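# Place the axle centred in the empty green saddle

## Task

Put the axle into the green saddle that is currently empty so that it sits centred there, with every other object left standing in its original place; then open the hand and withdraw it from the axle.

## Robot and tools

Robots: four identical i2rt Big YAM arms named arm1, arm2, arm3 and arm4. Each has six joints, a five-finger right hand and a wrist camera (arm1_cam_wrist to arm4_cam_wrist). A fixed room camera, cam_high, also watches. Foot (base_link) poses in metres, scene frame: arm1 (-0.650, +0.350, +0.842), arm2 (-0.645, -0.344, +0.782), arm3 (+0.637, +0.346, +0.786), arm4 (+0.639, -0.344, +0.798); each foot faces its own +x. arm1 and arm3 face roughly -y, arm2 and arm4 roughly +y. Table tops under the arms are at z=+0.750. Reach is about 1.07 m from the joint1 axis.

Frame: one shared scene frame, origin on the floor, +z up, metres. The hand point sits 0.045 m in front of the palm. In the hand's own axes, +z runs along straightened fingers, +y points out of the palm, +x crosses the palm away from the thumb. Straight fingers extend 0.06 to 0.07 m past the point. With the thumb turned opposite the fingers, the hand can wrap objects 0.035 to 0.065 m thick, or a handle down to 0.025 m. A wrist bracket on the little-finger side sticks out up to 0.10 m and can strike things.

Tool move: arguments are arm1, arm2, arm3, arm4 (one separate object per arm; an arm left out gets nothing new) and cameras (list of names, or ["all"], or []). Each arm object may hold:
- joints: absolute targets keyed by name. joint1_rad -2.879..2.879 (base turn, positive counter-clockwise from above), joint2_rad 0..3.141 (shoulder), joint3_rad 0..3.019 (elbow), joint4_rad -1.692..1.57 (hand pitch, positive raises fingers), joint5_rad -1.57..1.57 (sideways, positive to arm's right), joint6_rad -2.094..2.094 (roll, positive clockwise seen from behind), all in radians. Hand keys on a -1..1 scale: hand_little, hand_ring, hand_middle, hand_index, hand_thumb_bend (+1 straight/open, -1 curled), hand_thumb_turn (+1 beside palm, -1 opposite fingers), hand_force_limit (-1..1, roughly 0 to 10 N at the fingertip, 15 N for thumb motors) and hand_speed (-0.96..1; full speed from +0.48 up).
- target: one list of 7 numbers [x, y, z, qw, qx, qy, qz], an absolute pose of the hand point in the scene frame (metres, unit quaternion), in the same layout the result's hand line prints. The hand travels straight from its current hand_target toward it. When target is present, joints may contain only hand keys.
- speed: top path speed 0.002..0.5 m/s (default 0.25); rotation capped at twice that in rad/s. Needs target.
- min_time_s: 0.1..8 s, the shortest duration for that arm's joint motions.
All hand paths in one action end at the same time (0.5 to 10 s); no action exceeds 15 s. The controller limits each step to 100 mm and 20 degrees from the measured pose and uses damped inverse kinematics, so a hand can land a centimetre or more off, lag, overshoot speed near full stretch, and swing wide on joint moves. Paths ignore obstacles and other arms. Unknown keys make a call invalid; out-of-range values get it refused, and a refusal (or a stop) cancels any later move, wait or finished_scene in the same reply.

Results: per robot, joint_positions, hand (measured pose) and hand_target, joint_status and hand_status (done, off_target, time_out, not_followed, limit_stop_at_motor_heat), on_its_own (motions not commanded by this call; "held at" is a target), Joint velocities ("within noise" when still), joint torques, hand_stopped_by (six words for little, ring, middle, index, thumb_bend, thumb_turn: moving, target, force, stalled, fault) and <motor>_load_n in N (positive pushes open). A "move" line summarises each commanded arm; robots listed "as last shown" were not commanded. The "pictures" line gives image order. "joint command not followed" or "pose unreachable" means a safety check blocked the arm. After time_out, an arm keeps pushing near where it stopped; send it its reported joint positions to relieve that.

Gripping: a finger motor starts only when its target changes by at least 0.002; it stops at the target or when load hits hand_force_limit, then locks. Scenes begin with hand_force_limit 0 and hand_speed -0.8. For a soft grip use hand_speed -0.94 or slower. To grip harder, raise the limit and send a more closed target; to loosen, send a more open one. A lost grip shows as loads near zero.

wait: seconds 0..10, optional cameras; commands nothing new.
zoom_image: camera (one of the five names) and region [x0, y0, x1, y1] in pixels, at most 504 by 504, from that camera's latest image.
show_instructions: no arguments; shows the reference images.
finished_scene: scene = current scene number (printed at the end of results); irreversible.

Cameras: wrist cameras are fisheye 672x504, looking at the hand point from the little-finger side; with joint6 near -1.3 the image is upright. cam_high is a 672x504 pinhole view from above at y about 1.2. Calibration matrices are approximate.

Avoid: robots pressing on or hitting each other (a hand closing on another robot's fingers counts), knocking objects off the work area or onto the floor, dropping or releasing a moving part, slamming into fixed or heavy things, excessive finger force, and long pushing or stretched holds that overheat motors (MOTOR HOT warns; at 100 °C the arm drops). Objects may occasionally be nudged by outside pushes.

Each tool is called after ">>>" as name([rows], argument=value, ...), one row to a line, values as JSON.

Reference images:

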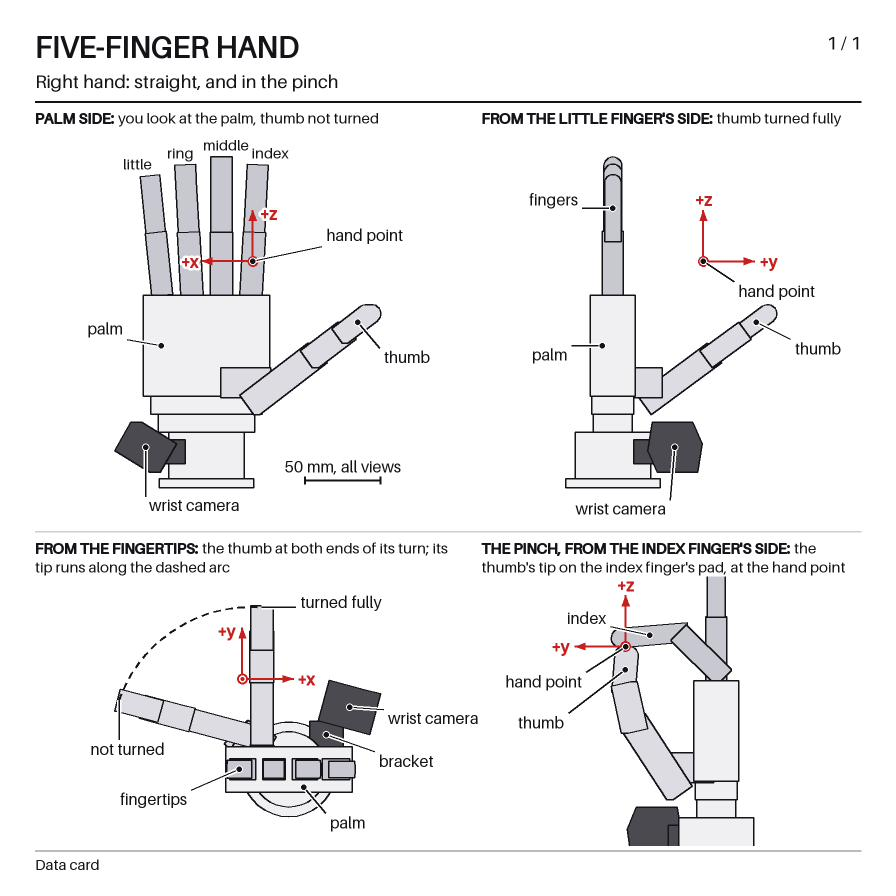

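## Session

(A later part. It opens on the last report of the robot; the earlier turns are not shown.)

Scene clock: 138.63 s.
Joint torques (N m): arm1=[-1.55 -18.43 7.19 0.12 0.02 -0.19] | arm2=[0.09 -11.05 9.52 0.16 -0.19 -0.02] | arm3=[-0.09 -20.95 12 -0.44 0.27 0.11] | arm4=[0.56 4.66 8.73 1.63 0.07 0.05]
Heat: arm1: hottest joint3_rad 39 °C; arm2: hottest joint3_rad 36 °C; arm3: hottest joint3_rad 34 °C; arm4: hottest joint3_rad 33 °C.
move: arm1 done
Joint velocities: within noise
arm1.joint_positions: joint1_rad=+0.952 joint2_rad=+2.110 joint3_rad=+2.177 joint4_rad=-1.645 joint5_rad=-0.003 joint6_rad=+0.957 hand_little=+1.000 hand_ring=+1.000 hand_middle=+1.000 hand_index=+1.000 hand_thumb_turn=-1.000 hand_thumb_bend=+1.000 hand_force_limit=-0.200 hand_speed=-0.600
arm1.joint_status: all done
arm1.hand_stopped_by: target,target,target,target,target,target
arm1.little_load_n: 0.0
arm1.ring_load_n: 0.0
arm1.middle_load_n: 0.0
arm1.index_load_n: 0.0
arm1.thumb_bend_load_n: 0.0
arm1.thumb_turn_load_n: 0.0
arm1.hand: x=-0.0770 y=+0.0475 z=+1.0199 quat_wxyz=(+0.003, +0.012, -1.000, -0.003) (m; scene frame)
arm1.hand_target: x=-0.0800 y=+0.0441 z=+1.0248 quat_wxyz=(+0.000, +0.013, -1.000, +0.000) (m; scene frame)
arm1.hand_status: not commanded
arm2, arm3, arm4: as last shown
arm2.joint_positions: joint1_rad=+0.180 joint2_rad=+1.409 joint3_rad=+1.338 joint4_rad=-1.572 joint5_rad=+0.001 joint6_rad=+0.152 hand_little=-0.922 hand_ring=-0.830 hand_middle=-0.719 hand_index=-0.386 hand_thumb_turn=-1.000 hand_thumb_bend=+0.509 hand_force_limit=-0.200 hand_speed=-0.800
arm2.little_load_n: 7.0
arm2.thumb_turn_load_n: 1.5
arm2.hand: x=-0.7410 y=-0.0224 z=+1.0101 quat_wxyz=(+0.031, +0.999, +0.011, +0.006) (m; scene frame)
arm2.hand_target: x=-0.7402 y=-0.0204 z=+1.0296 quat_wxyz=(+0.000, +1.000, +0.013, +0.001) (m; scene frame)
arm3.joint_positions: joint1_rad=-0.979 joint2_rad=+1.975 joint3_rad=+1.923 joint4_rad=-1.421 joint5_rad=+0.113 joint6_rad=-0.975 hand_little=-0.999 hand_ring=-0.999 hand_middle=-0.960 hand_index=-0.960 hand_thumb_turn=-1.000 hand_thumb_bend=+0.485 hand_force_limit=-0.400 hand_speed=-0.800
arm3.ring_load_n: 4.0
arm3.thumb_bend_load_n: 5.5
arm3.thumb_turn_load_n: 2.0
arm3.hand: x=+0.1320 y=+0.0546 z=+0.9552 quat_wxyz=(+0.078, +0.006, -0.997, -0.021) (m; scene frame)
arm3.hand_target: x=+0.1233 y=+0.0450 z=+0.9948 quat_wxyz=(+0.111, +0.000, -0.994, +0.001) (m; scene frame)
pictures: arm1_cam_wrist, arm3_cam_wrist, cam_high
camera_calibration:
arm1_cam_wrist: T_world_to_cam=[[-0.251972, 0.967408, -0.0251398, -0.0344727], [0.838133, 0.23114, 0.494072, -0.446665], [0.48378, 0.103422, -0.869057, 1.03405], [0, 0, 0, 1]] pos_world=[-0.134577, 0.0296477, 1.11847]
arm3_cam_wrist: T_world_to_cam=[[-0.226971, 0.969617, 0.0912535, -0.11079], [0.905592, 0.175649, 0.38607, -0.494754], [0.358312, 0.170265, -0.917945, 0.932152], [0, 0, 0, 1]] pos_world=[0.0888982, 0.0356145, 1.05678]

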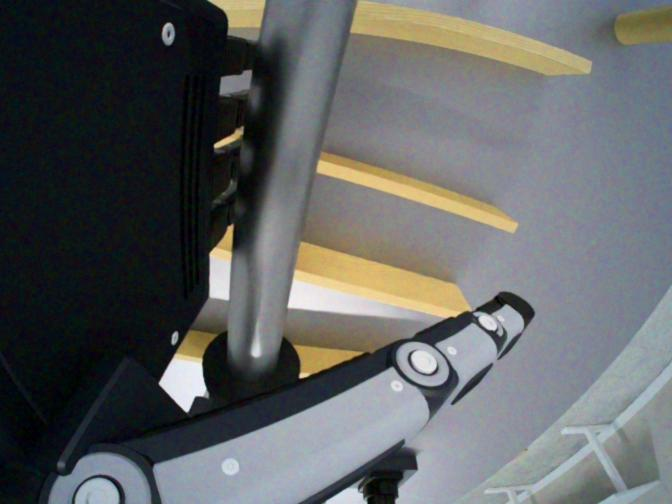

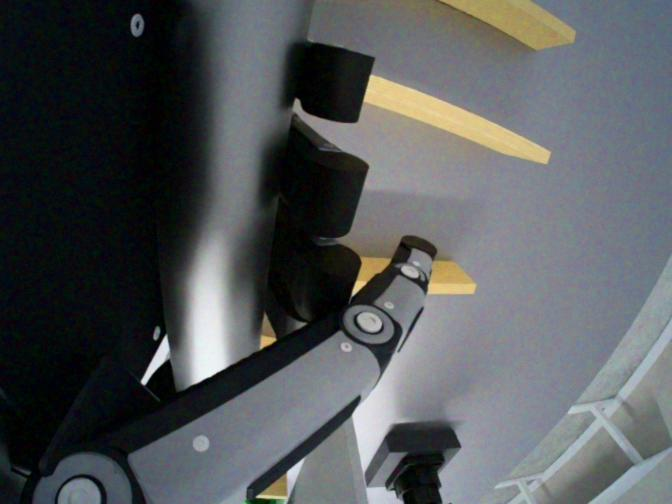

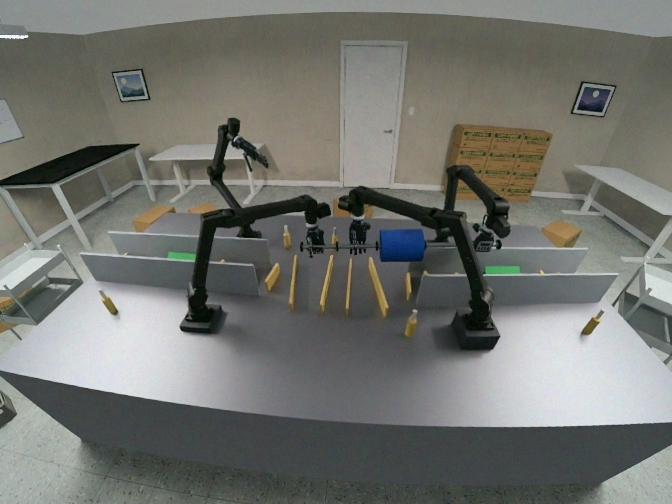

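>>> move(arm1={"target": [-0.085, 0.042, 1.15, 0, 0, 1, 0], "speed": 0.1}, cameras=["cam_high"])

>>> move(arm1={"target": [-0.35, 0.2, 1.3, 0, 0, 1, 0], "speed": 0.2, "joints": {"hand_thumb_turn": 1}}, cameras=["cam_high"])

Scene clock: 140.80 s.
Joint torques (N m): arm1=[-1.14 -16.5 10.36 -0.01 -0.24 -0.07] | arm2=[-0.03 -10.29 9.51 0.06 -0.2 0.01] | arm3=[-0.91 -20.01 11.92 -0.39 0.24 0.15] | arm4=[0.5 4.54 8.75 1.65 0.08 0.05]
Heat: arm1: hottest joint3_rad 39 °C; arm2: hottest joint3_rad 36 °C; arm3: hottest joint3_rad 34 °C; arm4: hottest joint3_rad 33 °C.
move: arm1 off_target
Joint velocities: within noise
arm1.joint_positions: joint1_rad=+0.937 joint2_rad=+1.983 joint3_rad=+2.260 joint4_rad=-1.700 joint5_rad=-0.022 joint6_rad=+0.973 hand_little=+1.000 hand_ring=+1.000 hand_middle=+1.000 hand_index=+1.000 hand_thumb_turn=-1.000 hand_thumb_bend=+1.000 hand_force_limit=-0.200 hand_speed=-0.600
arm1.joint_status: not commanded
arm1.hand_stopped_by: target,target,target,target,target,target
arm1.little_load_n: 0.0
arm1.ring_load_n: 0.0
arm1.middle_load_n: 0.0
arm1.index_load_n: 0.0
arm1.thumb_bend_load_n: -0.5
arm1.thumb_turn_load_n: 0.0
arm1.hand: x=-0.0873 y=+0.0482 z=+1.1313 quat_wxyz=(-0.066, -0.002, -0.997, +0.033) (m; scene frame)
arm1.hand_target: x=-0.0859 y=+0.0425 z=+1.1494 quat_wxyz=(-0.081, -0.010, -0.996, +0.042) (m; scene frame)
arm1.hand_status: off_target (0.020 m and 8.5 deg from the pose sent, 0.131 m and 1.5 deg at the start; a joint's target at an end of its range on 50 of 58 steps)
arm2, arm3, arm4: as last shown
arm2.middle_load_n: 0.0
arm2.thumb_turn_load_n: 1.0
arm3.middle_load_n: -1.5
pictures: cam_high

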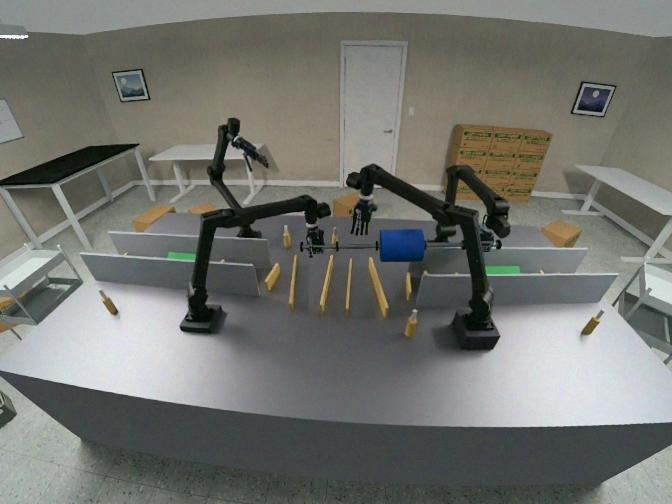

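Scene clock: 143.87 s.
Joint torques (N m): arm1=[-0.91 -3.6 6.46 0.47 -0.19 -0.22] | arm2=[-0.26 -11.28 9.59 0.16 -0.22 0.05] | arm3=[-0.09 -20.54 11.82 -0.36 0.25 0.15] | arm4=[0.5 4.72 8.75 1.63 0.07 0.05]
Heat: arm1: hottest joint3_rad 39 °C; arm2: hottest joint3_rad 36 °C; arm3: hottest joint3_rad 35 °C; arm4: hottest joint3_rad 33 °C.
move: arm1 off_target
Joint velocities: within noise
arm1.joint_positions: joint1_rad=+0.840 joint2_rad=+1.081 joint3_rad=+1.661 joint4_rad=-1.700 joint5_rad=-0.076 joint6_rad=+0.899 hand_little=+1.000 hand_ring=+1.000 hand_middle=+1.000 hand_index=+1.000 hand_thumb_turn=+1.000 hand_thumb_bend=+1.000 hand_force_limit=-0.200 hand_speed=-0.600
arm1.joint_status: all done
arm1.hand_stopped_by: target,target,target,target,target,target
arm1.little_load_n: 0.0
arm1.ring_load_n: 0.0
arm1.middle_load_n: 0.0
arm1.index_load_n: 0.0
arm1.thumb_bend_load_n: 0.0
arm1.thumb_turn_load_n: 0.0
arm1.hand: x=-0.3486 y=+0.2018 z=+1.3059 quat_wxyz=(-0.196, -0.006, -0.974, +0.114) (m; scene frame)
arm1.hand_target: x=-0.3498 y=+0.1999 z=+1.2993 quat_wxyz=(-0.185, -0.005, -0.977, +0.107) (m; scene frame)
arm1.hand_status: off_target (0.006 m and 26.2 deg from the pose sent, 0.347 m and 8.5 deg at the start; pose on its path clipped on 42 of 92 steps; a joint's target at an end of its range on 91 of 92 steps)
arm2, arm3, arm4: as last shown
arm2.middle_load_n: 0.5
arm3.middle_load_n: -1.0
arm3.thumb_bend_load_n: 5.0
arm3.thumb_turn_load_n: 1.5
pictures: cam_high

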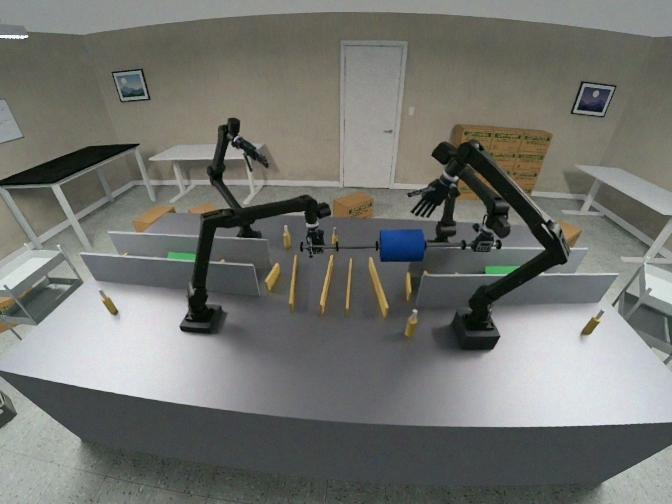

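>>> move(arm1={"joints": {"joint1_rad": 0.3, "joint2_rad": 0.6, "joint3_rad": 1.4, "joint4_rad": -1.4, "joint5_rad": 0, "joint6_rad": 0.3}, "min_time_s": 3}, arm2={"target": [-0.53, -0.02, 1.055, 0, 1, 0.013, 0], "speed": 0.1}, arm3={"target": [0.335, 0.045, 1.03, -0.08, 0, 0.997, 0], "speed": 0.1}, cameras=["cam_high"])

Scene clock: 150.53 s.
Joint torques (N m): arm1=[-1.32 2.14 5.87 2 0.11 -0.2] | arm2=[-0.21 -10.4 11.59 -0.5 -0.07 -0.03] | arm3=[-1.03 -18.78 7.95 -0.08 0.44 0.13] | arm4=[0.56 4.54 8.77 1.65 0.08 0.05]
Heat: arm1: hottest joint3_rad 38 °C; arm2: hottest joint3_rad 36 °C; arm3: hottest joint3_rad 34 °C; arm4: hottest joint3_rad 33 °C.
move: arm1 done; arm2 off_target; arm3 off_target
Joint velocities: within noise
arm1.joint_positions: joint1_rad=+0.307 joint2_rad=+0.595 joint3_rad=+1.406 joint4_rad=-1.419 joint5_rad=-0.003 joint6_rad=+0.309 hand_little=+1.000 hand_ring=+1.000 hand_middle=+1.000 hand_index=+1.000 hand_thumb_turn=+1.000 hand_thumb_bend=+1.000 hand_force_limit=-0.200 hand_speed=-0.600
arm1.joint_status: all done
arm1.hand_stopped_by: target,target,target,target,target,target
arm1.little_load_n: 0.0
arm1.ring_load_n: 0.0
arm1.middle_load_n: 0.0
arm1.index_load_n: 0.0
arm1.thumb_bend_load_n: 0.0
arm1.thumb_turn_load_n: 0.0
arm1.hand: x=-0.5374 y=+0.1755 z=+1.3254 quat_wxyz=(-0.147, +0.013, -0.886, +0.439) (m; scene frame)
arm1.hand_target: x=-0.5378 y=+0.1691 z=+1.3253 quat_wxyz=(-0.144, +0.013, -0.884, +0.445) (m; scene frame)
arm1.hand_status: not commanded
arm2.joint_positions: joint1_rad=-0.336 joint2_rad=+1.461 joint3_rad=+1.363 joint4_rad=-1.610 joint5_rad=+0.003 joint6_rad=-0.356 hand_little=-0.921 hand_ring=-0.830 hand_middle=-0.719 hand_index=-0.386 hand_thumb_turn=-1.000 hand_thumb_bend=+0.509 hand_force_limit=-0.200 hand_speed=-0.800
arm2.joint_status: not commanded
arm2.hand_stopped_by: force,force,force,force,force,target
arm2.little_load_n: 7.5
arm2.ring_load_n: 0.0
arm2.middle_load_n: 0.0
arm2.index_load_n: 0.0
arm2.thumb_bend_load_n: 7.0
arm2.thumb_turn_load_n: 1.0
arm2.hand: x=-0.5422 y=-0.0375 z=+1.0054 quat_wxyz=(+0.061, +0.998, +0.007, -0.023) (m; scene frame)
arm2.hand_target: x=-0.5390 y=-0.0329 z=+1.0190 quat_wxyz=(+0.043, +0.999, +0.009, -0.016) (m; scene frame)
arm2.hand_status: off_target (0.054 m and 7.5 deg from the pose sent, 0.216 m and 3.6 deg at the start)
arm3.joint_positions: joint1_rad=-0.724 joint2_rad=+1.608 joint3_rad=+1.533 joint4_rad=-1.465 joint5_rad=+0.100 joint6_rad=-0.725 hand_little=-0.999 hand_ring=-0.999 hand_middle=-0.960 hand_index=-0.960 hand_thumb_turn=-1.000 hand_thumb_bend=+0.485 hand_force_limit=-0.400 hand_speed=-0.800
arm3.joint_status: not commanded
arm3.hand_stopped_by: force,target,target,target,force,target
arm3.little_load_n: 5.0
arm3.ring_load_n: 2.5
arm3.middle_load_n: -1.0
arm3.index_load_n: 0.0
arm3.thumb_bend_load_n: 5.5
arm3.thumb_turn_load_n: 1.5
arm3.hand: x=+0.3352 y=+0.0419 z=+0.9989 quat_wxyz=(+0.054, +0.011, -0.998, -0.023) (m; scene frame)
arm3.hand_target: x=+0.3355 y=+0.0455 z=+1.0290 quat_wxyz=(+0.080, +0.000, -0.997, +0.000) (m; scene frame)
arm3.hand_status: off_target (0.031 m and 4.2 deg from the pose sent, 0.217 m and 2.5 deg at the start)
arm4: as last shown
pictures: cam_high
led back after a hold (arm1 arm): the arm was led back toward your command in small steps, so it may still be short of it.
led back after a hold (arm2 arm): the arm was led back toward your command in small steps, so it may still be short of it.
joint command not followed: on one or more control steps a check withheld the commanded joint targets of the arm1 arm, and it was not sent them on those steps.
cause: the commanded joint targets, or the way to them, would bring a part of the robot too close to another arm (this arm's hand and a part of the arm2 arm, along the way the arms are being sent, or toward where that arm still pushes).
pose unreachable (arm2 arm): on one or more control steps of this call this arm could not follow its commanded pose, so it was not sent that pose on those steps. It may still have moved: this result reports where it is.
cause: moving toward the commanded pose would bring a part of the arm too close to another arm (a part of this arm and the arm1 arm's hand, along the way the arms are being sent, or toward where that arm still pushes).

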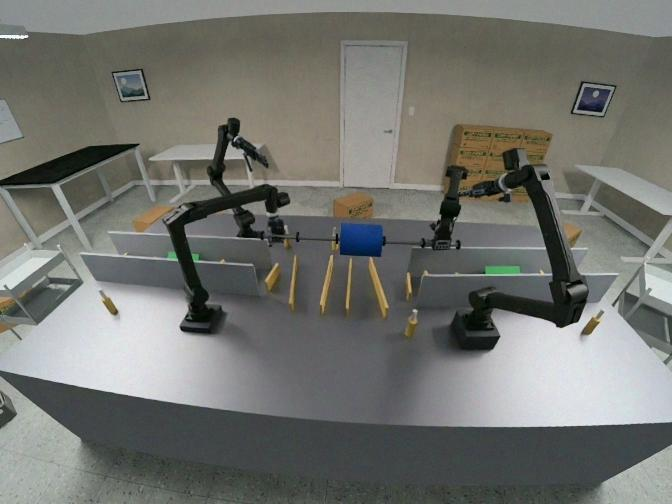

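>>> move(arm1={"joints": {"joint1_rad": 2.0}, "min_time_s": 3.5}, cameras=["cam_high"])

Scene clock: 154.73 s.
Joint torques (N m): arm1=[-0.15 2.32 5.97 2.15 0.11 -0.18] | arm2=[-0.44 -9 9.89 -0.44 -0.15 0.03] | arm3=[-0.09 -18.9 8.05 -0.08 0.42 0.11] | arm4=[0.5 4.66 8.76 1.62 0.07 0.05]
Heat: arm1: hottest joint3_rad 37 °C; arm2: hottest joint3_rad 37 °C; arm3: hottest joint3_rad 34 °C; arm4: hottest joint3_rad 33 °C.
move: arm1 done
Joint velocities: within noise
arm1.joint_positions: joint1_rad=+1.993 joint2_rad=+0.595 joint3_rad=+1.406 joint4_rad=-1.419 joint5_rad=-0.002 joint6_rad=+0.309 hand_little=+1.000 hand_ring=+1.000 hand_middle=+1.000 hand_index=+1.000 hand_thumb_turn=+1.000 hand_thumb_bend=+1.000 hand_force_limit=-0.200 hand_speed=-0.600
arm1.joint_status: all done
arm1.hand_stopped_by: target,target,target,target,target,target
arm1.little_load_n: 0.0
arm1.ring_load_n: 0.0
arm1.middle_load_n: 0.0
arm1.index_load_n: -0.5
arm1.thumb_bend_load_n: 0.0
arm1.thumb_turn_load_n: 0.0
arm1.hand: x=-0.4881 y=+0.4815 z=+1.3247 quat_wxyz=(-0.424, +0.671, -0.580, +0.182) (m; scene frame)
arm1.hand_target: x=-0.4837 y=+0.4844 z=+1.3246 quat_wxyz=(-0.428, +0.673, -0.574, +0.184) (m; scene frame)
arm1.hand_status: not commanded
arm2, arm3, arm4: as last shown
arm2.joint_positions: joint1_rad=-0.336 joint2_rad=+1.462 joint3_rad=+1.363 joint4_rad=-1.610 joint5_rad=+0.003 joint6_rad=-0.356 hand_little=-0.921 hand_ring=-0.830 hand_middle=-0.719 hand_index=-0.386 hand_thumb_turn=-1.000 hand_thumb_bend=+0.509 hand_force_limit=-0.200 hand_speed=-0.800
arm2.ring_load_n: 0.5
arm2.middle_load_n: 0.5
arm2.hand: x=-0.5422 y=-0.0374 z=+1.0053 quat_wxyz=(+0.061, +0.998, +0.007, -0.023) (m; scene frame)
arm2.hand_target: x=-0.5390 y=-0.0329 z=+1.0189 quat_wxyz=(+0.043, +0.999, +0.009, -0.016) (m; scene frame)
arm3.middle_load_n: -1.5
arm3.thumb_bend_load_n: 5.0
arm3.thumb_turn_load_n: 2.0
pictures: cam_high

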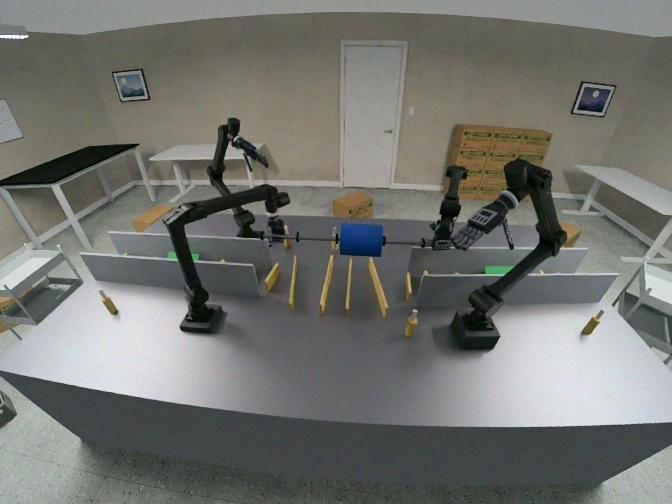

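>>> move(arm4={"target": [0.1, -0.22, 1.25, 0, 1, 0, 0], "speed": 0.2, "joints": {"hand_thumb_turn": -1, "hand_speed": -0.3}}, cameras=["cam_high"])

>>> move(arm2={"target": [-0.345, -0.02, 1.05, 0, 1, 0.013, 0], "speed": 0.1}, arm3={"target": [0.53, 0.04, 1.03, -0.06, 0, 0.998, 0], "speed": 0.1}, cameras=["cam_high"])

Scene clock: 163.13 s.
Joint torques (N m): arm1=[-0.32 1.67 5.85 2.21 0.08 -0.22] | arm2=[0.26 -10.11 9.78 -0.4 -0.07 0.07] | arm3=[-1.38 -18.61 8.06 -0.28 0.46 0.13] | arm4=[0.32 -10.93 12.33 0.16 -0.07 0.28]
Heat: arm1: hottest joint3_rad 37 °C; arm2: hottest joint3_rad 37 °C; arm3: hottest joint3_rad 34 °C; arm4: hottest joint3_rad 34 °C.
move: arm4 off_target
Joint velocities: within noise
arm1, arm2, arm3: as last shown
arm1.index_load_n: 0.0
arm1.thumb_turn_load_n: -0.5
arm1.hand: x=-0.4881 y=+0.4816 z=+1.3247 quat_wxyz=(-0.424, +0.671, -0.580, +0.182) (m; scene frame)
arm1.hand_target: x=-0.4837 y=+0.4844 z=+1.3246 quat_wxyz=(-0.428, +0.674, -0.574, +0.184) (m; scene frame)
arm2.ring_load_n: 0.0
arm2.thumb_turn_load_n: 1.5
arm3.ring_load_n: 3.0
arm3.middle_load_n: -1.0
arm3.thumb_bend_load_n: 5.5
arm4.joint_positions: joint1_rad=+1.167 joint2_rad=+1.596 joint3_rad=+2.071 joint4_rad=-1.673 joint5_rad=-0.057 joint6_rad=+1.228 hand_little=+1.000 hand_ring=+1.000 hand_middle=+1.000 hand_index=+1.000 hand_thumb_turn=-1.000 hand_thumb_bend=+1.000 hand_force_limit=+0.000 hand_speed=-0.300
arm4.joint_status: all done
arm4.hand_stopped_by: target,target,target,target,target,target
arm4.little_load_n: 0.0
arm4.ring_load_n: 0.0
arm4.middle_load_n: 0.0
arm4.index_load_n: 0.0
arm4.thumb_bend_load_n: 0.0
arm4.thumb_turn_load_n: -0.5
arm4.hand: x=+0.1046 y=-0.2256 z=+1.2393 quat_wxyz=(-0.039, +0.982, -0.004, -0.185) (m; scene frame)
arm4.hand_target: x=+0.1006 y=-0.2201 z=+1.2491 quat_wxyz=(-0.040, +0.980, -0.015, -0.192) (m; scene frame)
arm4.hand_status: off_target (0.013 m and 21.9 deg from the pose sent, 0.378 m and 134.3 deg at the start; pose on its path clipped on 68 of 211 steps; a joint's target at an end of its range on 130 of 211 steps)
pictures: cam_high

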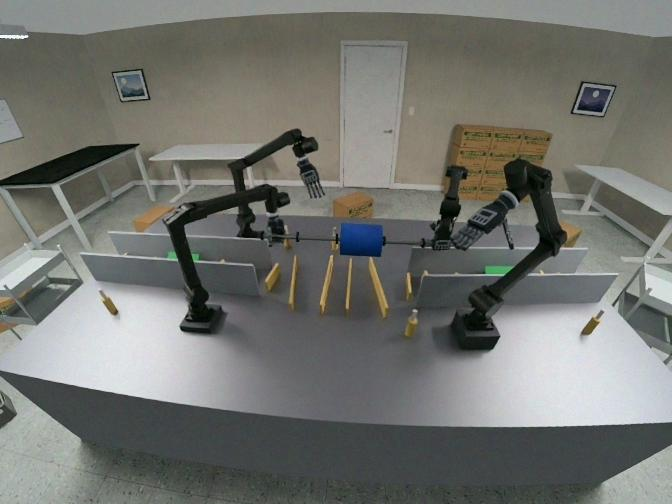

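Scene clock: 165.87 s.
Joint torques (N m): arm1=[-0.21 1.96 5.9 2.17 0.07 -0.19] | arm2=[-0.03 -13.74 14.78 -0.91 -0.28 -0.13] | arm3=[0.15 -14.62 7.73 -0.47 0.31 0.35] | arm4=[-0.03 -10.93 12.31 0.12 -0.06 0.24]
Heat: arm1: hottest joint3_rad 36 °C; arm2: hottest joint3_rad 38 °C; arm3: hottest joint3_rad 34 °C; arm4: hottest joint3_rad 34 °C.
move: arm2 off_target; arm3 off_target
Joint velocities: within noise
arm1, arm4: as last shown
arm1.little_load_n: -0.5
arm2.joint_positions: joint1_rad=-0.693 joint2_rad=+1.689 joint3_rad=+1.655 joint4_rad=-1.636 joint5_rad=+0.013 joint6_rad=-0.708 hand_little=-0.921 hand_ring=-0.830 hand_middle=-0.719 hand_index=-0.386 hand_thumb_turn=-1.000 hand_thumb_bend=+0.509 hand_force_limit=-0.200 hand_speed=-0.800
arm2.joint_status: not commanded
arm2.hand_stopped_by: force,force,force,force,force,target
arm2.little_load_n: 7.0
arm2.ring_load_n: 0.5
arm2.middle_load_n: 0.0
arm2.index_load_n: 0.0
arm2.thumb_bend_load_n: 7.0
arm2.thumb_turn_load_n: 1.5
arm2.hand: x=-0.3580 y=-0.0334 z=+1.0103 quat_wxyz=(+0.038, +0.999, +0.005, -0.028) (m; scene frame)
arm2.hand_target: x=-0.3472 y=-0.0226 z=+1.0494 quat_wxyz=(+0.000, +1.000, +0.013, +0.001) (m; scene frame)
arm2.hand_status: off_target (0.044 m and 5.5 deg from the pose sent, 0.203 m and 7.5 deg at the start)
arm3.joint_positions: joint1_rad=-0.350 joint2_rad=+1.382 joint3_rad=+1.314 joint4_rad=-1.518 joint5_rad=+0.095 joint6_rad=-0.348 hand_little=-0.999 hand_ring=-0.999 hand_middle=-0.960 hand_index=-0.960 hand_thumb_turn=-1.000 hand_thumb_bend=+0.485 hand_force_limit=-0.400 hand_speed=-0.800
arm3.joint_status: not commanded
arm3.hand_stopped_by: force,target,target,target,force,target
arm3.little_load_n: 5.5
arm3.ring_load_n: 2.0
arm3.middle_load_n: -1.0
arm3.index_load_n: 0.0
arm3.thumb_bend_load_n: 5.0
arm3.thumb_turn_load_n: 2.0
arm3.hand: x=+0.5241 y=+0.0381 z=+1.0085 quat_wxyz=(+0.048, +0.010, -0.998, -0.025) (m; scene frame)
arm3.hand_target: x=+0.5299 y=+0.0404 z=+1.0292 quat_wxyz=(+0.059, +0.000, -0.998, +0.000) (m; scene frame)
arm3.hand_status: off_target (0.022 m and 3.4 deg from the pose sent, 0.197 m and 3.0 deg at the start)
arm4.joint_positions: joint1_rad=+1.167 joint2_rad=+1.596 joint3_rad=+2.071 joint4_rad=-1.673 joint5_rad=-0.057 joint6_rad=+1.229 hand_little=+1.000 hand_ring=+1.000 hand_middle=+1.000 hand_index=+1.000 hand_thumb_turn=-1.000 hand_thumb_bend=+1.000 hand_force_limit=+0.000 hand_speed=-0.300
arm4.thumb_turn_load_n: 0.0
pictures: cam_high

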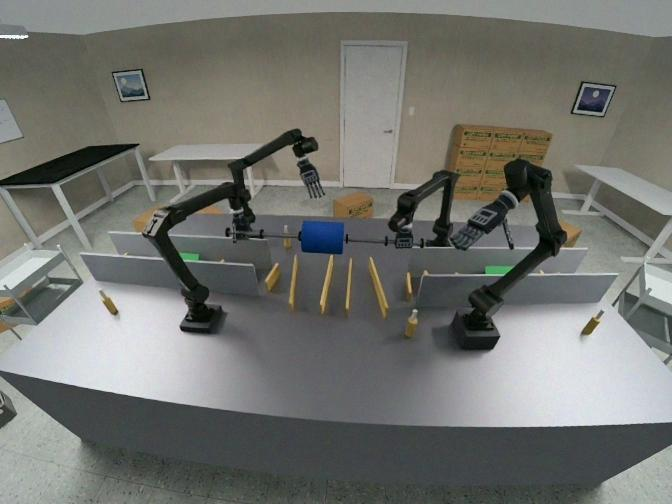

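>>> move(arm2={"target": [-0.14, -0.02, 1.05, 0, 1, 0.0, 0], "speed": 0.1}, arm3={"target": [0.735, 0.035, 1.025, -0.05, 0, 0.998, 0], "speed": 0.1}, cameras=["cam_high"])

>>> move(arm4={"target": [0.05, -0.05, 1.15, 0, 0.99, 0, -0.14], "speed": 0.12}, cameras=["cam_high", "arm4_cam_wrist"])

Scene clock: 169.17 s.
Joint torques (N m): arm1=[-0.21 2.2 5.89 2.14 0.05 -0.2] | arm2=[0.32 -20.01 15.2 -0.34 -0.07 0.06] | arm3=[1.61 -10.34 9.94 -0.5 0.17 0.35] | arm4=[-0.03 -10.99 12.27 0.14 -0.05 0.23]
Heat: arm1: hottest joint3_rad 36 °C; arm2: hottest joint3_rad 38 °C; arm3: hottest joint3_rad 34 °C; arm4: hottest joint3_rad 34 °C.
move: arm2 off_target; arm3 off_target
Joint velocities: within noise
arm1, arm4: as last shown
arm1.little_load_n: 0.0
arm1.index_load_n: -0.5
arm2.joint_positions: joint1_rad=-0.932 joint2_rad=+2.064 joint3_rad=+2.180 joint4_rad=-1.678 joint5_rad=+0.017 joint6_rad=-0.948 hand_little=-0.921 hand_ring=-0.830 hand_middle=-0.719 hand_index=-0.386 hand_thumb_turn=-1.000 hand_thumb_bend=+0.509 hand_force_limit=-0.200 hand_speed=-0.800
arm2.joint_status: not commanded
arm2.hand_stopped_by: force,force,force,force,force,target
arm2.little_load_n: 8.5
arm2.ring_load_n: 0.5
arm2.middle_load_n: 0.0
arm2.index_load_n: 0.0
arm2.thumb_bend_load_n: 7.0
arm2.thumb_turn_load_n: 1.0
arm2.hand: x=-0.1545 y=-0.0290 z=+0.9929 quat_wxyz=(-0.001, +1.000, +0.004, +0.008) (m; scene frame)
arm2.hand_target: x=-0.1446 y=-0.0232 z=+1.0486 quat_wxyz=(-0.037, +0.998, +0.004, +0.058) (m; scene frame)
arm2.hand_status: off_target (0.060 m and 1.1 deg from the pose sent, 0.222 m and 5.4 deg at the start; a joint's target at an end of its range on 66 of 88 steps)
arm3.joint_positions: joint1_rad=+0.182 joint2_rad=+1.342 joint3_rad=+1.274 joint4_rad=-1.564 joint5_rad=+0.083 joint6_rad=+0.185 hand_little=-0.998 hand_ring=-0.999 hand_middle=-0.960 hand_index=-0.960 hand_thumb_turn=-1.000 hand_thumb_bend=+0.485 hand_force_limit=-0.400 hand_speed=-0.800
arm3.joint_status: not commanded
arm3.hand_stopped_by: force,target,target,target,force,target
arm3.little_load_n: 6.0
arm3.ring_load_n: 2.0
arm3.middle_load_n: -1.0
arm3.index_load_n: 0.0
arm3.thumb_bend_load_n: 5.5
arm3.thumb_turn_load_n: 2.0
arm3.hand: x=+0.7271 y=+0.0432 z=+1.0053 quat_wxyz=(+0.052, +0.011, -0.998, -0.024) (m; scene frame)
arm3.hand_target: x=+0.7347 y=+0.0358 z=+1.0248 quat_wxyz=(+0.049, +0.000, -0.999, +0.000) (m; scene frame)
arm3.hand_status: off_target (0.023 m and 3.1 deg from the pose sent, 0.212 m and 3.1 deg at the start)
pictures: cam_high

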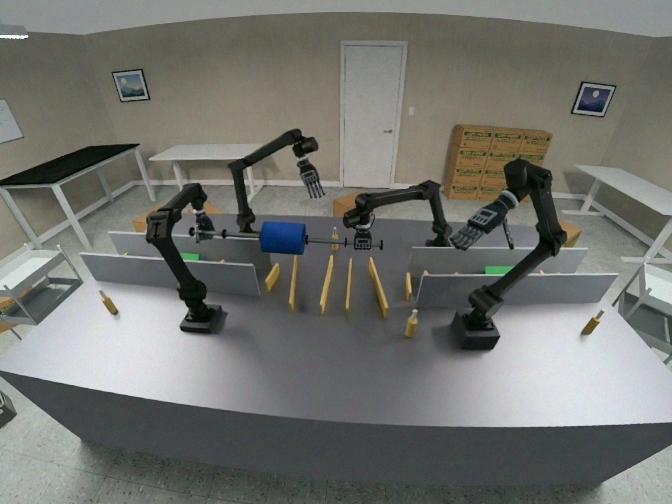

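Scene clock: 171.77 s.
Joint torques (N m): arm1=[-0.62 2.26 5.97 2.26 0.05 -0.19] | arm2=[0.03 -19.72 15.35 -0.34 -0.09 0.1] | arm3=[0.73 -10.4 9.58 -0.75 0.2 0.35] | arm4=[0.44 -16.79 13.23 -0.06 -0.15 -0.08]
Heat: arm1: hottest joint3_rad 36 °C; arm2: hottest joint3_rad 39 °C; arm3: hottest joint3_rad 34 °C; arm4: hottest joint3_rad 34 °C.
move: arm4 off_target
Joint velocities: within noise
arm1, arm2, arm3: as last shown
arm1.index_load_n: 0.0
arm2.little_load_n: 9.0
arm2.ring_load_n: 0.0
arm2.middle_load_n: 0.5
arm2.thumb_turn_load_n: 1.5
arm3.little_load_n: 6.5
arm3.ring_load_n: 1.5
arm3.middle_load_n: -1.5
arm4.joint_positions: joint1_rad=+0.917 joint2_rad=+1.963 joint3_rad=+2.325 joint4_rad=-1.673 joint5_rad=-0.166 joint6_rad=+1.006 hand_little=+1.000 hand_ring=+1.000 hand_middle=+1.000 hand_index=+1.000 hand_thumb_turn=-1.000 hand_thumb_bend=+1.000 hand_force_limit=+0.000 hand_speed=-0.300
arm4.joint_status: not commanded
arm4.hand_stopped_by: target,target,target,target,target,target
arm4.little_load_n: 0.0
arm4.ring_load_n: 0.0
arm4.middle_load_n: 0.0
arm4.index_load_n: 0.0
arm4.thumb_bend_load_n: 0.0
arm4.thumb_turn_load_n: 0.0
arm4.hand: x=+0.0548 y=-0.0544 z=+1.1427 quat_wxyz=(-0.005, +0.988, -0.012, -0.155) (m; scene frame)
arm4.hand_target: x=+0.0505 y=-0.0505 z=+1.1494 quat_wxyz=(-0.010, +0.987, -0.005, -0.161) (m; scene frame)
arm4.hand_status: off_target (0.010 m and 2.3 deg from the pose sent, 0.204 m and 7.0 deg at the start; a joint's target at an end of its range on 46 of 78 steps)
pictures: arm4_cam_wrist, cam_high
camera_calibration:
arm4_cam_wrist: T_world_to_cam=[[0.177811, -0.979806, -0.0914567, 0.0462423], [-0.630493, -0.184787, 0.753878, -0.842917], [-0.755554, -0.0763846, -0.650618, 0.892376], [0, 0, 0, 1]] pos_world=[0.134562, -0.042288, 1.22028]

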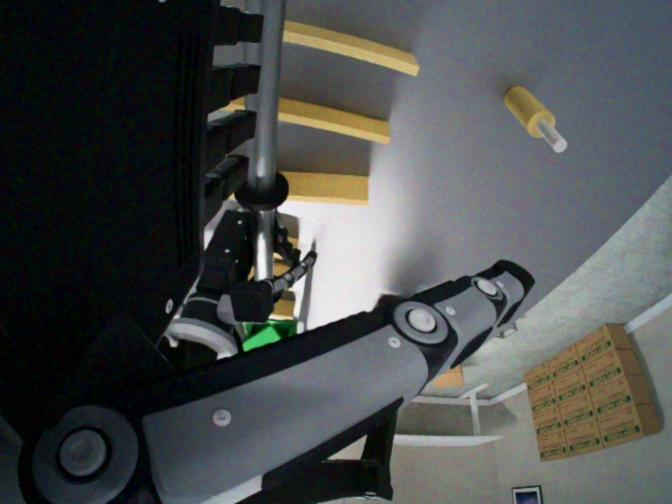

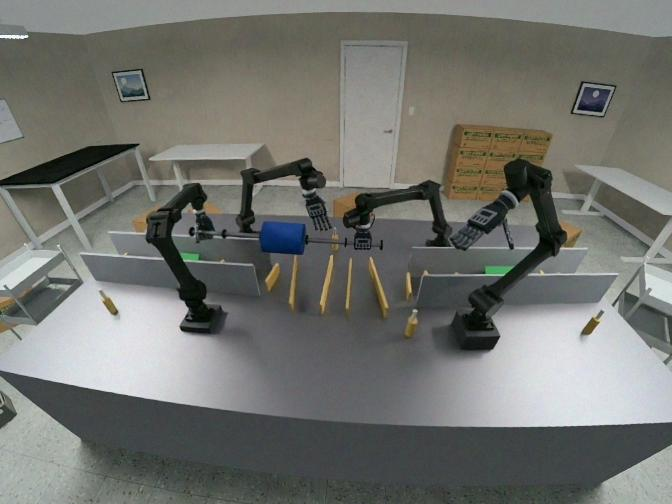

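>>> move(arm4={"target": [0.04, -0.015, 1.06, 0, 0.99, 0, -0.14], "speed": 0.1}, cameras=["cam_high", "arm4_cam_wrist"])

Scene clock: 174.03 s.
Joint torques (N m): arm1=[-0.32 1.79 6.01 2.13 0.07 -0.19] | arm2=[0.5 -20.25 15.28 -0.44 -0.08 0.07] | arm3=[1.44 -10.46 9.88 -0.57 0.17 0.44] | arm4=[0.09 -17.96 8.12 0.92 -0.13 -0.06]
Heat: arm1: hottest joint3_rad 36 °C; arm2: hottest joint3_rad 39 °C; arm3: hottest joint3_rad 34 °C; arm4: hottest joint3_rad 34 °C.
move: arm4 off_target
Joint velocities: within noise
arm1, arm2, arm3: as last shown
arm1.middle_load_n: -0.5
arm1.index_load_n: -0.5
arm1.thumb_turn_load_n: 0.0
arm2.little_load_n: 8.5
arm2.thumb_turn_load_n: 1.0
arm3.ring_load_n: 2.0
arm3.middle_load_n: -1.0
arm3.thumb_turn_load_n: 1.5
arm4.joint_positions: joint1_rad=+0.887 joint2_rad=+2.026 joint3_rad=+2.255 joint4_rad=-1.560 joint5_rad=-0.167 joint6_rad=+0.959 hand_little=+1.000 hand_ring=+1.000 hand_middle=+1.000 hand_index=+1.000 hand_thumb_turn=-1.000 hand_thumb_bend=+1.000 hand_force_limit=+0.000 hand_speed=-0.300
arm4.joint_status: not commanded
arm4.hand_stopped_by: target,target,target,target,target,target
arm4.little_load_n: 0.0
arm4.ring_load_n: 0.0
arm4.middle_load_n: 0.0
arm4.index_load_n: 0.0
arm4.thumb_bend_load_n: 0.0
arm4.thumb_turn_load_n: 0.0
arm4.hand: x=+0.0423 y=-0.0206 z=+1.0789 quat_wxyz=(-0.005, +0.989, -0.005, -0.147) (m; scene frame)
arm4.hand_target: x=+0.0404 y=-0.0152 z=+1.0602 quat_wxyz=(+0.000, +0.990, +0.000, -0.140) (m; scene frame)
arm4.hand_status: off_target (0.020 m and 1.1 deg from the pose sent, 0.093 m and 2.3 deg at the start)
pictures: arm4_cam_wrist, cam_high
camera_calibration:
arm4_cam_wrist: T_world_to_cam=[[0.194332, -0.976822, -0.0897377, 0.0732149], [-0.639316, -0.195507, 0.743674, -0.785298], [-0.743982, -0.087149, -0.662492, 0.855978], [0, 0, 0, 1]] pos_world=[0.12055, -0.00741553, 1.15765]

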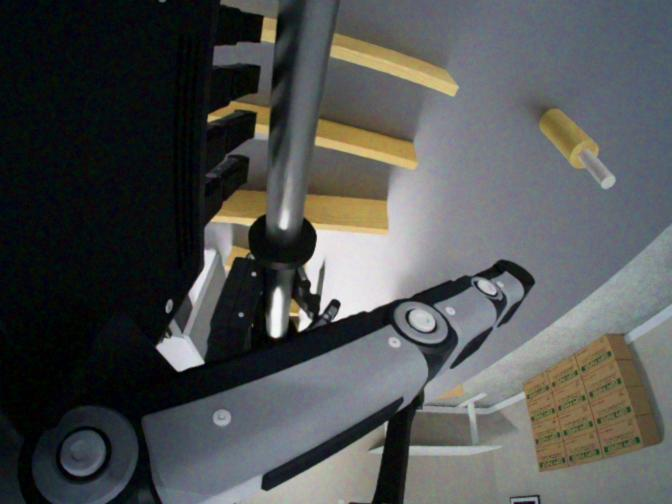

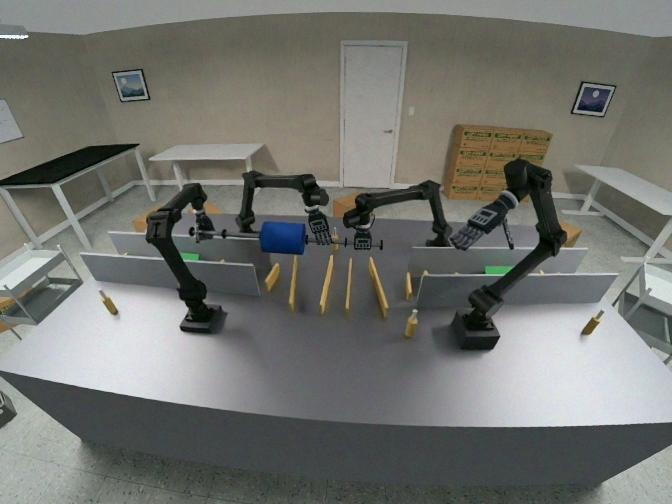

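>>> move(arm4={"target": [0.035, -0.006, 0.985, 0, 0.99, 0, -0.13], "speed": 0.08}, cameras=["cam_high", "arm4_cam_wrist"])

Scene clock: 175.97 s.
Joint torques (N m): arm1=[0.15 2.55 5.87 2.03 0.08 -0.16] | arm2=[0.21 -20.37 15.19 -0.27 -0.06 0.1] | arm3=[0.79 -10.34 9.91 -0.7 0.16 0.4] | arm4=[0.03 -18.26 8.02 0.9 0.04 -0.06]
Heat: arm1: hottest joint3_rad 36 °C; arm2: hottest joint3_rad 39 °C; arm3: hottest joint3_rad 35 °C; arm4: hottest joint3_rad 34 °C.
move: arm4 off_target
Joint velocities: within noise
arm1, arm2, arm3: as last shown
arm1.middle_load_n: 0.0
arm1.index_load_n: 0.0
arm3.middle_load_n: -1.5
arm3.thumb_turn_load_n: 2.0
arm4.joint_positions: joint1_rad=+0.886 joint2_rad=+2.042 joint3_rad=+2.097 joint4_rad=-1.396 joint5_rad=-0.160 joint6_rad=+0.953 hand_little=+1.000 hand_ring=+1.000 hand_middle=+1.000 hand_index=+1.000 hand_thumb_turn=-1.000 hand_thumb_bend=+1.000 hand_force_limit=+0.000 hand_speed=-0.300
arm4.joint_status: not commanded
arm4.hand_stopped_by: target,target,target,target,target,target
arm4.little_load_n: 0.0
arm4.ring_load_n: 0.0
arm4.middle_load_n: 0.0
arm4.index_load_n: 0.0
arm4.thumb_bend_load_n: 0.0
arm4.thumb_turn_load_n: 0.0
arm4.hand: x=+0.0339 y=-0.0119 z=+1.0077 quat_wxyz=(-0.005, +0.990, -0.003, -0.140) (m; scene frame)
arm4.hand_target: x=+0.0355 y=-0.0064 z=+0.9852 quat_wxyz=(+0.000, +0.991, +0.000, -0.130) (m; scene frame)
arm4.hand_status: off_target (0.023 m and 1.3 deg from the pose sent, 0.095 m and 2.1 deg at the start)
pictures: arm4_cam_wrist, cam_high
camera_calibration:
arm4_cam_wrist: T_world_to_cam=[[0.198777, -0.976097, -0.0878831, 0.0749259], [-0.648351, -0.198217, 0.735085, -0.727076], [-0.734934, -0.0891386, -0.672254, 0.812913], [0, 0, 0, 1]] pos_world=[0.111144, 0.00147826, 1.08753]

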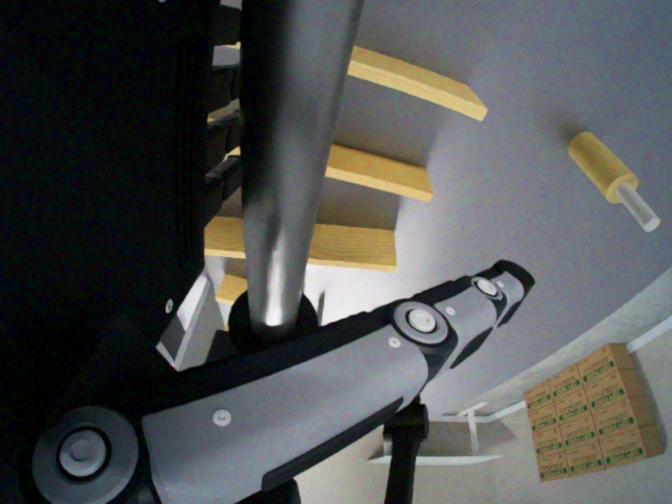

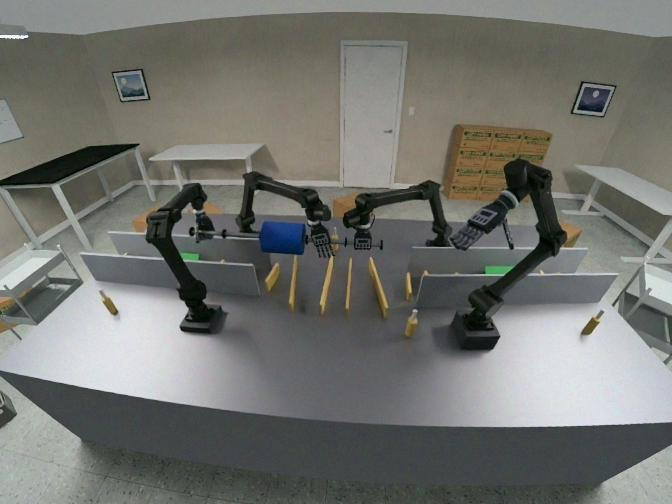

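>>> move(arm4={"target": [0.035, -0.007, 0.968, 0, 0.99, 0, -0.13], "speed": 0.08}, cameras=[])

>>> move(arm4={"joints": {"hand_little": -1, "hand_ring": -1, "hand_middle": -1, "hand_index": -1, "hand_speed": -0.8, "hand_force_limit": -0.3}}, cameras=["arm4_cam_wrist"])

Scene clock: 177.30 s.
Joint torques (N m): arm1=[-0.5 1.96 5.9 2.19 0.07 -0.18] | arm2=[1.03 -19.96 15.05 -0.28 -0.1 0.11] | arm3=[0.67 -11.34 9.96 -0.77 0.17 0.43] | arm4=[0.03 -18.26 7.73 0.92 0.03 -0.05]
Heat: arm1: hottest joint3_rad 36 °C; arm2: hottest joint3_rad 40 °C; arm3: hottest joint3_rad 35 °C; arm4: hottest joint3_rad 34 °C.
move: arm4 off_target
Joint velocities: within noise
arm1, arm2, arm3: as last shown
arm2.index_load_n: 0.5
arm3.middle_load_n: -1.0
arm3.thumb_bend_load_n: 5.0
arm4.joint_positions: joint1_rad=+0.886 joint2_rad=+2.042 joint3_rad=+2.052 joint4_rad=-1.350 joint5_rad=-0.159 joint6_rad=+0.953 hand_little=+1.000 hand_ring=+1.000 hand_middle=+1.000 hand_index=+1.000 hand_thumb_turn=-1.000 hand_thumb_bend=+1.000 hand_force_limit=+0.000 hand_speed=-0.300
arm4.joint_status: not commanded
arm4.hand_stopped_by: target,target,target,target,target,target
arm4.little_load_n: 0.0
arm4.ring_load_n: 0.0
arm4.middle_load_n: 0.0
arm4.index_load_n: 0.0
arm4.thumb_bend_load_n: 0.0
arm4.thumb_turn_load_n: -0.5
arm4.hand: x=+0.0333 y=-0.0113 z=+0.9908 quat_wxyz=(-0.005, +0.990, -0.003, -0.141) (m; scene frame)
arm4.hand_target: x=+0.0355 y=-0.0073 z=+0.9683 quat_wxyz=(+0.000, +0.991, +0.000, -0.130) (m; scene frame)
arm4.hand_status: off_target (0.023 m and 1.4 deg from the pose sent, 0.040 m and 1.3 deg at the start)
pictures: none
No camera images: "cameras" was empty.

Scene clock: 181.40 s.
Joint torques (N m): arm1=[-0.15 2.26 5.97 2.25 0.05 -0.17] | arm2=[0.56 -19.55 14.5 -0.2 -0.07 0.06] | arm3=[0.85 -10.05 9.87 -0.43 0.19 0.26] | arm4=[-0.26 -19.14 8.38 0.85 0 -0.01]
Heat: arm1: hottest joint3_rad 35 °C; arm2: hottest joint3_rad 40 °C; arm3: hottest joint3_rad 35 °C; arm4: hottest joint3_rad 34 °C.
move: arm4 off_target
Joint velocities: within noise
arm1.joint_positions: joint1_rad=+1.993 joint2_rad=+0.595 joint3_rad=+1.406 joint4_rad=-1.419 joint5_rad=-0.002 joint6_rad=+0.309 hand_little=+1.000 hand_ring=+1.000 hand_middle=+1.000 hand_index=+1.000 hand_thumb_turn=+1.000 hand_thumb_bend=+1.000 hand_force_limit=-0.200 hand_speed=-0.600
arm1.joint_status: not commanded
arm1.hand_stopped_by: target,target,target,target,target,target
arm1.little_load_n: 0.0
arm1.ring_load_n: 0.0
arm1.middle_load_n: 0.0
arm1.index_load_n: -0.5
arm1.thumb_bend_load_n: 0.0
arm1.thumb_turn_load_n: -0.5
arm1.hand: x=-0.4881 y=+0.4816 z=+1.3247 quat_wxyz=(-0.424, +0.671, -0.580, +0.182) (m; scene frame)
arm1.hand_target: x=-0.4837 y=+0.4844 z=+1.3246 quat_wxyz=(-0.428, +0.674, -0.574, +0.184) (m; scene frame)
arm1.hand_status: not commanded
arm2, arm3: as last shown
arm2.joint_positions: joint1_rad=-0.932 joint2_rad=+2.064 joint3_rad=+2.191 joint4_rad=-1.679 joint5_rad=+0.016 joint6_rad=-0.948 hand_little=-0.921 hand_ring=-0.830 hand_middle=-0.719 hand_index=-0.386 hand_thumb_turn=-1.000 hand_thumb_bend=+0.509 hand_force_limit=-0.200 hand_speed=-0.800
arm2.middle_load_n: 0.0
arm2.index_load_n: 0.0
arm2.hand: x=-0.1532 y=-0.0278 z=+0.9963 quat_wxyz=(-0.004, +1.000, +0.004, +0.011) (m; scene frame)
arm2.hand_target: x=-0.1446 y=-0.0232 z=+1.0485 quat_wxyz=(-0.037, +0.998, +0.004, +0.058) (m; scene frame)
arm3.joint_positions: joint1_rad=+0.186 joint2_rad=+1.342 joint3_rad=+1.274 joint4_rad=-1.566 joint5_rad=+0.083 joint6_rad=+0.192 hand_little=-0.998 hand_ring=-0.999 hand_middle=-0.960 hand_index=-0.960 hand_thumb_turn=-1.000 hand_thumb_bend=+0.485 hand_force_limit=-0.400 hand_speed=-0.800
arm3.thumb_turn_load_n: 1.5
arm3.hand: x=+0.7286 y=+0.0438 z=+1.0053 quat_wxyz=(+0.053, +0.010, -0.998, -0.025) (m; scene frame)
arm3.hand_target: x=+0.7346 y=+0.0358 z=+1.0248 quat_wxyz=(+0.049, +0.000, -0.999, +0.000) (m; scene frame)
arm4.joint_positions: joint1_rad=+0.890 joint2_rad=+2.052 joint3_rad=+2.045 joint4_rad=-1.350 joint5_rad=-0.159 joint6_rad=+0.950 hand_little=-1.000 hand_ring=-1.000 hand_middle=-1.000 hand_index=-0.976 hand_thumb_turn=-1.000 hand_thumb_bend=+1.000 hand_force_limit=-0.300 hand_speed=-0.800
arm4.joint_status: hand_index off_target (ended at -0.976, target -1.000); the others done
arm4.hand_stopped_by: target,target,target,force,target,target
arm4.little_load_n: 0.0
arm4.ring_load_n: 0.0
arm4.middle_load_n: 0.0
arm4.index_load_n: 5.0
arm4.thumb_bend_load_n: 0.0
arm4.thumb_turn_load_n: 0.0
arm4.hand: x=+0.0333 y=-0.0142 z=+0.9812 quat_wxyz=(+0.000, +0.991, -0.001, -0.134) (m; scene frame)
arm4.hand_target: x=+0.0354 y=-0.0073 z=+0.9683 quat_wxyz=(+0.000, +0.991, +0.000, -0.130) (m; scene frame)
arm4.hand_status: not commanded
pictures: arm4_cam_wrist
camera_calibration:
arm4_cam_wrist: T_world_to_cam=[[0.205545, -0.975582, -0.077406, 0.0600661], [-0.656717, -0.19614, 0.728184, -0.701322], [-0.725585, -0.0988408, -0.680996, 0.802597], [0, 0, 0, 1]] pos_world=[0.109437, 0.000371365, 1.06191]

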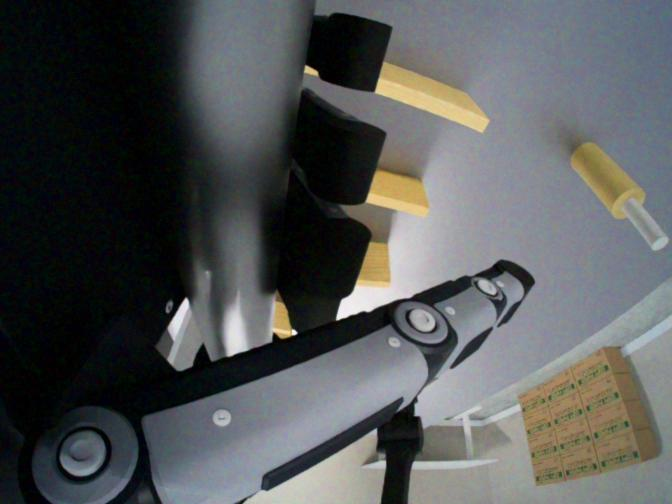

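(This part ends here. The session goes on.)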